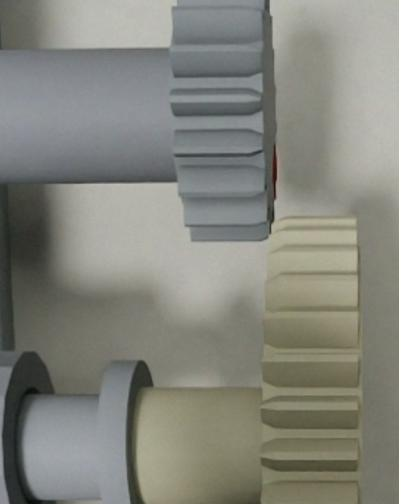

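execute_actions:
  actions:
    - [[0,0,0,0,0,0,-0.5,0,-0.004,0,0,0.025,0,-0.8],[0,0,0,0,0,0,-0.5,0,-0.004,0,0,0.025,0,-0.8],[0,0,0,0,0,0,-0.5,0,-0.004,0,0,0.025,0,-0.8],[0,0,0,0,0,0,-0.5,0,-0.006,0,0,-0.025,0,-0.8],[0,0,0,0,0,0,-0.5,0,-0.006,0,0,-0.025,0,-0.8],[0,0,0,0,0,0,-0.5,0,-0.006,0,0,-0.025,0,-0.8],[0,0,0,0,0,0,-0.5,0,-0.006,0,0,-0.025,0,-0.8],[0,0,0,0,0,0,-0.5,0,-0.008,0,0,0.025,0,-0.8],[0,0,0,0,0,0,-0.5,0,-0.008,0,0,0.025,0,-0.8],[0,0,0,0,0,0,-0.5,0,-0.008,0,0,0.025,0,-0.8],[0,0,0,0,0,0,-0.5,0,-0.008,0,0,0.025,0,-0.8],[0,0,0,0,0,0,-0.5,0,-0.01,0,0,-0.025,0,-0.8],[0,0,0,0,0,0,-0.5,0,-0.01,0,0,-0.025,0,-0.8],[0,0,0,0,0,0,-0.5,0,-0.01,0,0,-0.025,0,-0.8],[0,0,0,0,0,0,-0.5,0,-0.01,0,0,0,0,-0.8]]
    - [[0,0,0,0,0,0,-0.5,0,-0.004,0,0,0.025,0,-0.8],[0,0,0,0,0,0,-0.5,0,-0.004,0,0,0.025,0,-0.8],[0,0,0,0,0,0,-0.5,0,-0.004,0,0,0.025,0,-0.8],[0,0,0,0,0,0,-0.5,0,-0.006,0,0,-0.025,0,-0.8],[0,0,0,0,0,0,-0.5,0,-0.006,0,0,-0.025,0,-0.8],[0,0,0,0,0,0,-0.5,0,-0.006,0,0,-0.025,0,-0.8],[0,0,0,0,0,0,-0.5,0,-0.006,0,0,-0.025,0,-0.8],[0,0,0,0,0,0,-0.5,0,-0.008,0,0,0.025,0,-0.8],[0,0,0,0,0,0,-0.5,0,-0.008,0,0,0.025,0,-0.8],[0,0,0,0,0,0,-0.5,0,-0.008,0,0,0.025,0,-0.8],[0,0,0,0,0,0,-0.5,0,-0.008,0,0,0.025,0,-0.8],[0,0,0,0,0,0,-0.5,0,-0.01,0,0,-0.025,0,-0.8],[0,0,0,0,0,0,-0.5,0,-0.01,0,0,-0.025,0,-0.8],[0,0,0,0,0,0,-0.5,0,-0.01,0,0,-0.025,0,-0.8],[0,0,0,0,0,0,-0.5,0,-0.01,0,0,0,0,-0.8]]
  cameras: ["cam_right_wrist"]

zoom_image:
  camera: "cam_right_wrist"
  region: [300, 0, 490, 240]

Scene clock: 1834.73 s.
left_arm: end_effector_position=(+0.1301, +0.1679, +0.1905) grip_measured=-0.500 end_effector_quat_wxyz=(+0.669, +0.137, +0.724, -0.095) | right_arm: end_effector_position=(+0.2647, -0.0533, +0.0712) grip_measured=-0.651 end_effector_quat_wxyz=(+0.395, +0.201, +0.893, -0.080)
Joint positions: left_arm=[-1.433 0.018 0.374 -0.566 -1.141 -0.146 0.25] | right_arm=[1.064 2.152 1.653 -0.931 0.821 1.403 0.175]
Joint torques (N m): left_arm=[-0.01 2.21 6.63 1.56 0.1 -0.1] | right_arm=[-0.76 -10.77 6.05 0.95 0.63 0.19]
Heat: left arm: 30 °C; right arm: 57 °C.
Hand target: left_arm +0.1297, +0.1702, +0.1960; +0.692, +0.146, +0.692, -0.146 | right_arm +0.2715, -0.0523, +0.0868; +0.407, +0.220, +0.885, -0.060
Off the commanded pose: left_arm 0.006 m, 7 deg | right_arm 0.017 m, 3 deg.
joint sent to its limit (left arm) — joint 2 (shoulder), lower limit. The joint targets are off in orientation, not in position.
Images, in order (width x height): cam_right_wrist 896x504.

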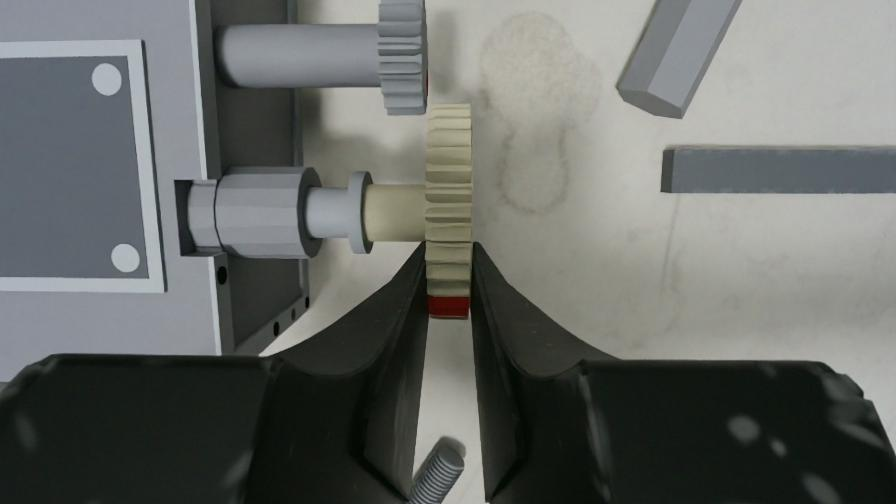

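Scaled by 2.100 from the camera's 896x504 image, which has a finer 1280x720 frame.

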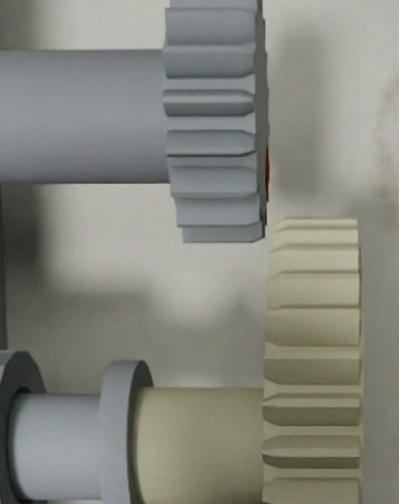

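execute_actions:
  actions:
    - [[0,0,0,0,0,0,-0.5,0,-0.004,0,0,0.02,0,-0.8],[0,0,0,0,0,0,-0.5,0,-0.004,0,0,0.02,0,-0.8],[0,0,0,0,0,0,-0.5,0,-0.004,0,0,0.02,0,-0.8],[0,0,0,0,0,0,-0.5,0,-0.006,0,0,-0.025,0,-0.8],[0,0,0,0,0,0,-0.5,0,-0.006,0,0,-0.025,0,-0.8],[0,0,0,0,0,0,-0.5,0,-0.006,0,0,-0.025,0,-0.8],[0,0,0,0,0,0,-0.5,0,-0.006,0,0,-0.025,0,-0.8],[0,0,0,0,0,0,-0.5,0,-0.008,0,0,0.025,0,-0.8],[0,0,0,0,0,0,-0.5,0,-0.008,0,0,0.025,0,-0.8],[0,0,0,0,0,0,-0.5,0,-0.008,0,0,0.025,0,-0.8],[0,0,0,0,0,0,-0.5,0,-0.008,0,0,0.025,0,-0.8],[0,0,0,0,0,0,-0.5,0,-0.01,0,0,-0.025,0,-0.8],[0,0,0,0,0,0,-0.5,0,-0.01,0,0,-0.025,0,-0.8],[0,0,0,0,0,0,-0.5,0,-0.01,0,0,-0.025,0,-0.8],[0,0,0,0,0,0,-0.5,0,-0.01,0,0,0,0,-0.8]]
    - [[0,0,0,0,0,0,-0.5,0.0045,0,0,0,-0.05,0,-0.8]]
  cameras: ["cam_right_wrist"]

zoom_image:
  camera: "cam_right_wrist"
  region: [300, 0, 490, 330]

Scene clock: 1847.43 s.
left_arm: end_effector_position=(+0.1301, +0.1679, +0.1905) grip_measured=-0.500 end_effector_quat_wxyz=(+0.669, +0.137, +0.724, -0.095) | right_arm: end_effector_position=(+0.2584, -0.0595, +0.0708) grip_measured=-0.651 end_effector_quat_wxyz=(+0.437, +0.200, +0.872, -0.088)
Joint positions: left_arm=[-1.433 0.018 0.374 -0.566 -1.141 -0.146 0.25] | right_arm=[1.102 2.135 1.583 -0.906 0.919 1.456 0.175]
Joint torques (N m): left_arm=[-0.01 2.21 6.63 1.56 0.1 -0.09] | right_arm=[0.59 -8.84 5.9 0.99 1.23 0.36]
Heat: left arm: 30 °C; right arm: 56 °C.
Hand target: left_arm +0.1297, +0.1702, +0.1960; +0.692, +0.146, +0.692, -0.146 | right_arm +0.2674, -0.0568, +0.0844; +0.475, +0.214, +0.850, -0.077
Off the commanded pose: left_arm 0.006 m, 7 deg | right_arm 0.016 m, 5 deg.
joint sent to its limit (left arm) — joint 2 (shoulder), lower limit. The joint targets are off in orientation, not in position.
Images, in order (width x height): cam_right_wrist 896x504.

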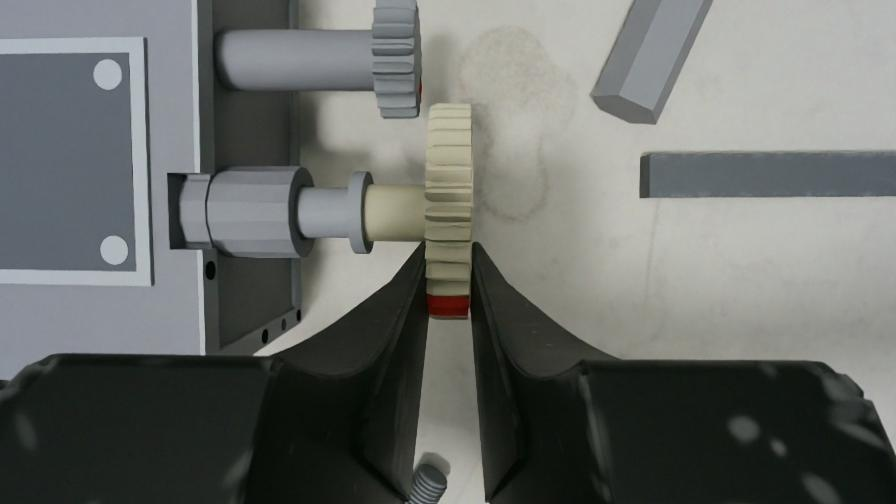

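Scaled by 1.527 from the camera's 896x504 image, which has a finer 1280x720 frame.

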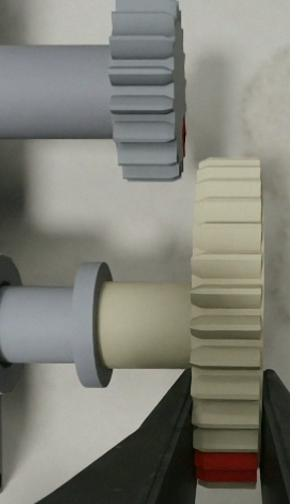

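execute_actions:
  actions:
    - [[0,0,0,0,0,0,-0.5,0.0025,0,0,0,-0.028,0,-0.8]]
    - [[0,0,0,0,0,0,-0.5,0,0,0,0,0,0,-0.8]]
  cameras: ["cam_right_wrist"]

zoom_image:
  camera: "cam_right_wrist"
  region: [300, 0, 490, 330]

Scene clock: 1856.53 s.
left_arm: end_effector_position=(+0.1301, +0.1679, +0.1905) grip_measured=-0.500 end_effector_quat_wxyz=(+0.669, +0.137, +0.724, -0.095) | right_arm: end_effector_position=(+0.2581, -0.0603, +0.0694) grip_measured=-0.651 end_effector_quat_wxyz=(+0.475, +0.197, +0.852, -0.101)
Joint positions: left_arm=[-1.433 0.018 0.374 -0.566 -1.141 -0.146 0.25] | right_arm=[1.131 2.161 1.574 -0.91 1.011 1.502 0.175]
Joint torques (N m): left_arm=[-0.01 2.22 6.64 1.56 0.09 -0.1] | right_arm=[0.65 -8.66 5.85 0.94 1.27 0.38]
Heat: left arm: 30 °C; right arm: 55 °C.
Hand target: left_arm +0.1297, +0.1702, +0.1960; +0.692, +0.146, +0.692, -0.146 | right_arm +0.2666, -0.0563, +0.0831; +0.512, +0.210, +0.828, -0.087
Off the commanded pose: left_arm 0.006 m, 7 deg | right_arm 0.017 m, 6 deg.
joint sent to its limit (left arm) — joint 2 (shoulder), lower limit. The joint targets are off in orientation, not in position.
Images, in order (width x height): cam_right_wrist 896x504.

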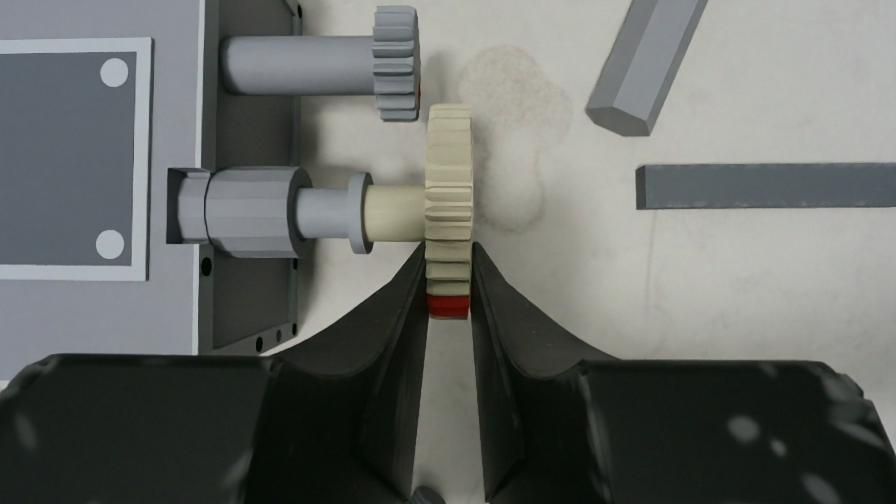

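Scaled by 1.527 from the camera's 896x504 image, which has a finer 1280x720 frame.

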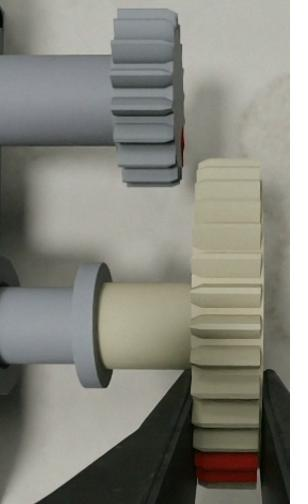

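execute_actions:
  actions:
    - [[0,0,0,0,0,0,-0.5,0,0.015,0,0,0,0,-0.8]]
    - [[0,0,0,0,0,0,-0.5,0.003,0.01,0,0.008,0.005,0.005,-0.8],[0,0,0,0,0,0,-0.5,0.003,0.01,0,0.008,0.005,0.005,-0.8],[0,0,0,0,0,0,-0.5,0.003,0.01,0,0.008,0.005,0.005,-0.8],[0,0,0,0,0,0,-0.5,0,0.011,0.004,-0.008,-0.005,0.005,-0.8],[0,0,0,0,0,0,-0.5,0,0.011,0.004,-0.008,-0.005,0.005,-0.8],[0,0,0,0,0,0,-0.5,0,0.011,0.004,-0.008,-0.005,0.005,-0.8],[0,0,0,0,0,0,-0.5,-0.003,0.012,0,0.008,0.005,-0.005,-0.8],[0,0,0,0,0,0,-0.5,-0.003,0.012,0,0.008,0.005,-0.005,-0.8],[0,0,0,0,0,0,-0.5,-0.003,0.012,0,0.008,0.005,-0.005,-0.8],[0,0,0,0,0,0,-0.5,0,0.013,-0.004,-0.008,-0.005,0.005,-0.8],[0,0,0,0,0,0,-0.5,0,0.013,-0.004,-0.008,-0.005,0.005,-0.8],[0,0,0,0,0,0,-0.5,0,0.013,-0.004,-0.008,-0.005,0.005,-0.8],[0,0,0,0,0,0,-0.5,0,0.013,0,0,0,0,-0.8]]
  cameras: ["cam_right_wrist"]

zoom_image:
  camera: "cam_right_wrist"
  region: [300, 0, 490, 330]

Scene clock: 1870.43 s.
left_arm: end_effector_position=(+0.1301, +0.1679, +0.1905) grip_measured=-0.500 end_effector_quat_wxyz=(+0.669, +0.137, +0.724, -0.095) | right_arm: end_effector_position=(+0.2656, -0.0490, +0.0682) grip_measured=-0.651 end_effector_quat_wxyz=(+0.492, +0.197, +0.842, -0.106)
Joint positions: left_arm=[-1.433 0.018 0.374 -0.566 -1.141 -0.146 0.25] | right_arm=[1.14 2.227 1.656 -0.946 1.053 1.528 0.174]
Joint torques (N m): left_arm=[-0.05 2.22 6.6 1.56 0.1 -0.09] | right_arm=[0.03 -9.43 7.94 0.8 0.92 0.13]
Heat: left arm: 30 °C; right arm: 56 °C.
Hand target: left_arm +0.1297, +0.1702, +0.1960; +0.692, +0.146, +0.692, -0.146 | right_arm +0.2740, -0.0413, +0.0844; +0.512, +0.211, +0.828, -0.086
Off the commanded pose: left_arm 0.006 m, 7 deg | right_arm 0.020 m, 4 deg.
joint sent to its limit (left arm) — joint 2 (shoulder), lower limit. The joint targets are off in orientation, not in position.
Images, in order (width x height): cam_right_wrist 896x504.

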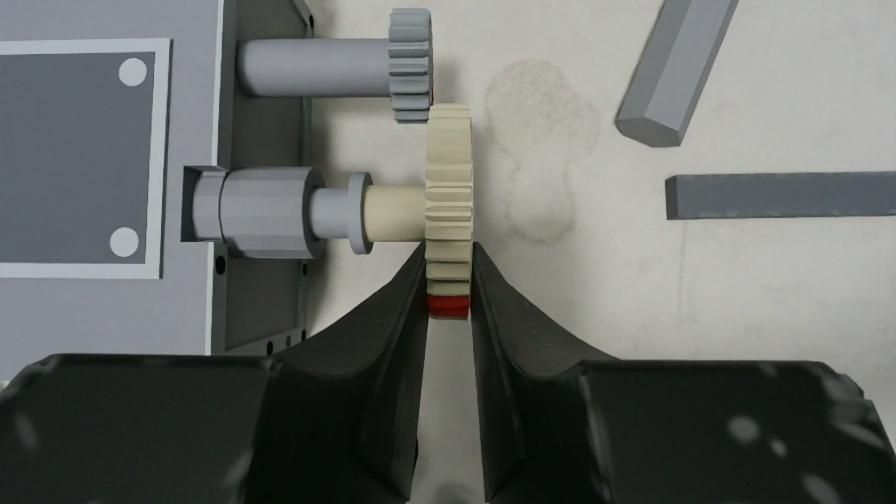

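Scaled by 1.527 from the camera's 896x504 image, which has a finer 1280x720 frame.

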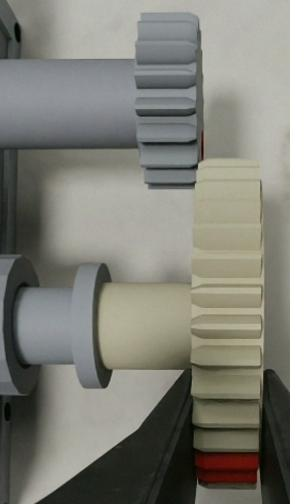

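execute_actions:
  actions:
    - [[0,0,0,0,0,0,-0.5,0.003,0.004,0,0.008,0.022,0.005,-0.8],[0,0,0,0,0,0,-0.5,0.003,0.004,0,0.008,0.022,0.005,-0.8],[0,0,0,0,0,0,-0.5,0.003,0.004,0,0.008,0.022,0.005,-0.8],[0,0,0,0,0,0,-0.5,0,0.005,0.004,-0.008,0.002,0.005,-0.8],[0,0,0,0,0,0,-0.5,0,0.005,0.004,-0.008,0.002,0.005,-0.8],[0,0,0,0,0,0,-0.5,0,0.005,0.004,-0.008,0.002,0.005,-0.8],[0,0,0,0,0,0,-0.5,-0.003,0.006,0,0.008,0.022,-0.005,-0.8],[0,0,0,0,0,0,-0.5,-0.003,0.006,0,0.008,0.022,-0.005,-0.8],[0,0,0,0,0,0,-0.5,-0.003,0.006,0,0.008,0.022,-0.005,-0.8],[0,0,0,0,0,0,-0.5,0,0.007,-0.004,-0.008,0.002,0.005,-0.8],[0,0,0,0,0,0,-0.5,0,0.007,-0.004,-0.008,0.002,0.005,-0.8],[0,0,0,0,0,0,-0.5,0,0.007,-0.004,-0.008,0.002,0.005,-0.8],[0,0,0,0,0,0,-0.5,0,0.007,0,0,0.012,0,-0.8]]
  cameras: ["cam_right_wrist"]

zoom_image:
  camera: "cam_right_wrist"
  region: [300, 0, 490, 330]

Scene clock: 1878.90 s.
left_arm: end_effector_position=(+0.1301, +0.1679, +0.1905) grip_measured=-0.500 end_effector_quat_wxyz=(+0.669, +0.137, +0.724, -0.095) | right_arm: end_effector_position=(+0.2675, -0.0457, +0.0683) grip_measured=-0.651 end_effector_quat_wxyz=(+0.482, +0.198, +0.847, -0.105)
Joint positions: left_arm=[-1.433 0.018 0.374 -0.566 -1.141 -0.146 0.25] | right_arm=[1.133 2.238 1.687 -0.96 1.03 1.517 0.174]
Joint torques (N m): left_arm=[-0.01 2.24 6.63 1.56 0.09 -0.09] | right_arm=[-0.29 -9.85 7.95 0.86 0.76 0.04]
Heat: left arm: 30 °C; right arm: 55 °C.
Hand target: left_arm +0.1297, +0.1702, +0.1960; +0.692, +0.146, +0.692, -0.146 | right_arm +0.2758, -0.0375, +0.0845; +0.496, +0.212, +0.838, -0.083
Off the commanded pose: left_arm 0.006 m, 7 deg | right_arm 0.020 m, 4 deg.
joint sent to its limit (left arm) — joint 2 (shoulder), lower limit. The joint targets are off in orientation, not in position.
Images, in order (width x height): cam_right_wrist 896x504.

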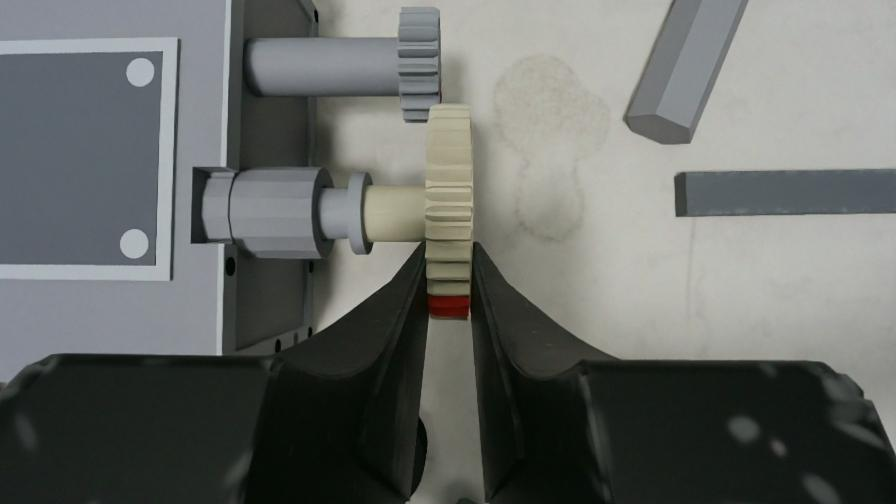

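Scaled by 1.527 from the camera's 896x504 image, which has a finer 1280x720 frame.

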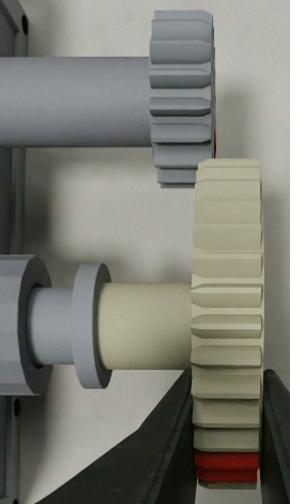

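execute_actions:
  actions:
    - [[0,0,0,0,0,0,-0.5,0.003,0.004,0,0.008,0.01,0.005,-0.8],[0,0,0,0,0,0,-0.5,0.003,0.004,0,0.008,0.01,0.005,-0.8],[0,0,0,0,0,0,-0.5,0.003,0.004,0,0.008,0.01,0.005,-0.8],[0,0,0,0,0,0,-0.5,0,0.005,0.004,-0.008,-0.01,0.005,-0.8],[0,0,0,0,0,0,-0.5,0,0.005,0.004,-0.008,-0.01,0.005,-0.8],[0,0,0,0,0,0,-0.5,0,0.005,0.004,-0.008,-0.01,0.005,-0.8],[0,0,0,0,0,0,-0.5,-0.003,0.006,0,0.008,0.01,-0.005,-0.8],[0,0,0,0,0,0,-0.5,-0.003,0.006,0,0.008,0.01,-0.005,-0.8],[0,0,0,0,0,0,-0.5,-0.003,0.006,0,0.008,0.01,-0.005,-0.8],[0,0,0,0,0,0,-0.5,0,0.007,-0.004,-0.008,-0.01,0.005,-0.8],[0,0,0,0,0,0,-0.5,0,0.007,-0.004,-0.008,-0.01,0.005,-0.8],[0,0,0,0,0,0,-0.5,0,0.007,-0.004,-0.008,-0.01,0.005,-0.8],[0,0,0,0,0,0,-0.5,0,0.007,0,0,0,0,-0.8]]
    - [[0,0,0,0,0,0,-0.5,0.003,0.004,0,0.008,0.01,0.005,-0.8],[0,0,0,0,0,0,-0.5,0.003,0.004,0,0.008,0.01,0.005,-0.8],[0,0,0,0,0,0,-0.5,0.003,0.004,0,0.008,0.01,0.005,-0.8],[0,0,0,0,0,0,-0.5,0,0.005,0.004,-0.008,-0.01,0.005,-0.8],[0,0,0,0,0,0,-0.5,0,0.005,0.004,-0.008,-0.01,0.005,-0.8],[0,0,0,0,0,0,-0.5,0,0.005,0.004,-0.008,-0.01,0.005,-0.8],[0,0,0,0,0,0,-0.5,-0.003,0.006,0,0.008,0.01,-0.005,-0.8],[0,0,0,0,0,0,-0.5,-0.003,0.006,0,0.008,0.01,-0.005,-0.8],[0,0,0,0,0,0,-0.5,-0.003,0.006,0,0.008,0.01,-0.005,-0.8],[0,0,0,0,0,0,-0.5,0,0.007,-0.004,-0.008,-0.01,0.005,-0.8],[0,0,0,0,0,0,-0.5,0,0.007,-0.004,-0.008,-0.01,0.005,-0.8],[0,0,0,0,0,0,-0.5,0,0.007,-0.004,-0.008,-0.01,0.005,-0.8],[0,0,0,0,0,0,-0.5,0,0.007,0,0,0,0,-0.8]]
  cameras: ["cam_right_wrist"]

zoom_image:
  camera: "cam_right_wrist"
  region: [300, 0, 490, 330]

Scene clock: 1895.80 s.
left_arm: end_effector_position=(+0.1301, +0.1679, +0.1905) grip_measured=-0.500 end_effector_quat_wxyz=(+0.669, +0.137, +0.724, -0.095) | right_arm: end_effector_position=(+0.2710, -0.0380, +0.0681) grip_measured=-0.651 end_effector_quat_wxyz=(+0.481, +0.199, +0.848, -0.105)
Joint positions: left_arm=[-1.433 0.018 0.374 -0.566 -1.141 -0.146 0.25] | right_arm=[1.133 2.271 1.744 -0.986 1.028 1.519 0.174]
Joint torques (N m): left_arm=[-0.02 2.24 6.63 1.56 0.1 -0.1] | right_arm=[-0.32 -10.02 8.05 0.87 0.76 0.04]
Heat: left arm: 30 °C; right arm: 54 °C.
Hand target: left_arm +0.1297, +0.1702, +0.1960; +0.692, +0.146, +0.692, -0.146 | right_arm +0.2795, -0.0300, +0.0852; +0.496, +0.212, +0.838, -0.083
Off the commanded pose: left_arm 0.006 m, 7 deg | right_arm 0.021 m, 4 deg.
joint sent to its limit (left arm) — joint 2 (shoulder), lower limit. The joint targets are off in orientation, not in position.
Images, in order (width x height): cam_right_wrist 896x504.

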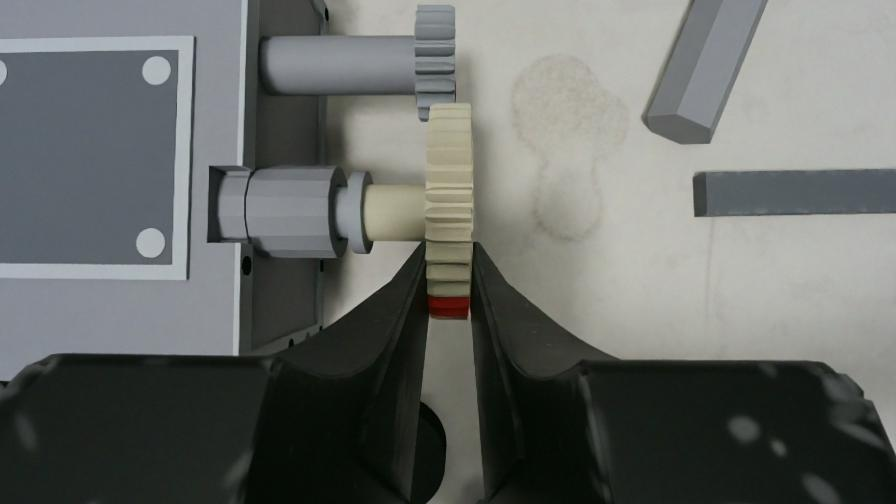

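Scaled by 1.527 from the camera's 896x504 image, which has a finer 1280x720 frame.

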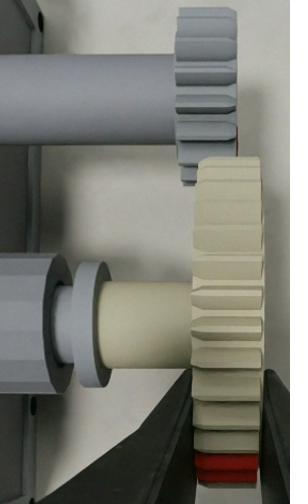

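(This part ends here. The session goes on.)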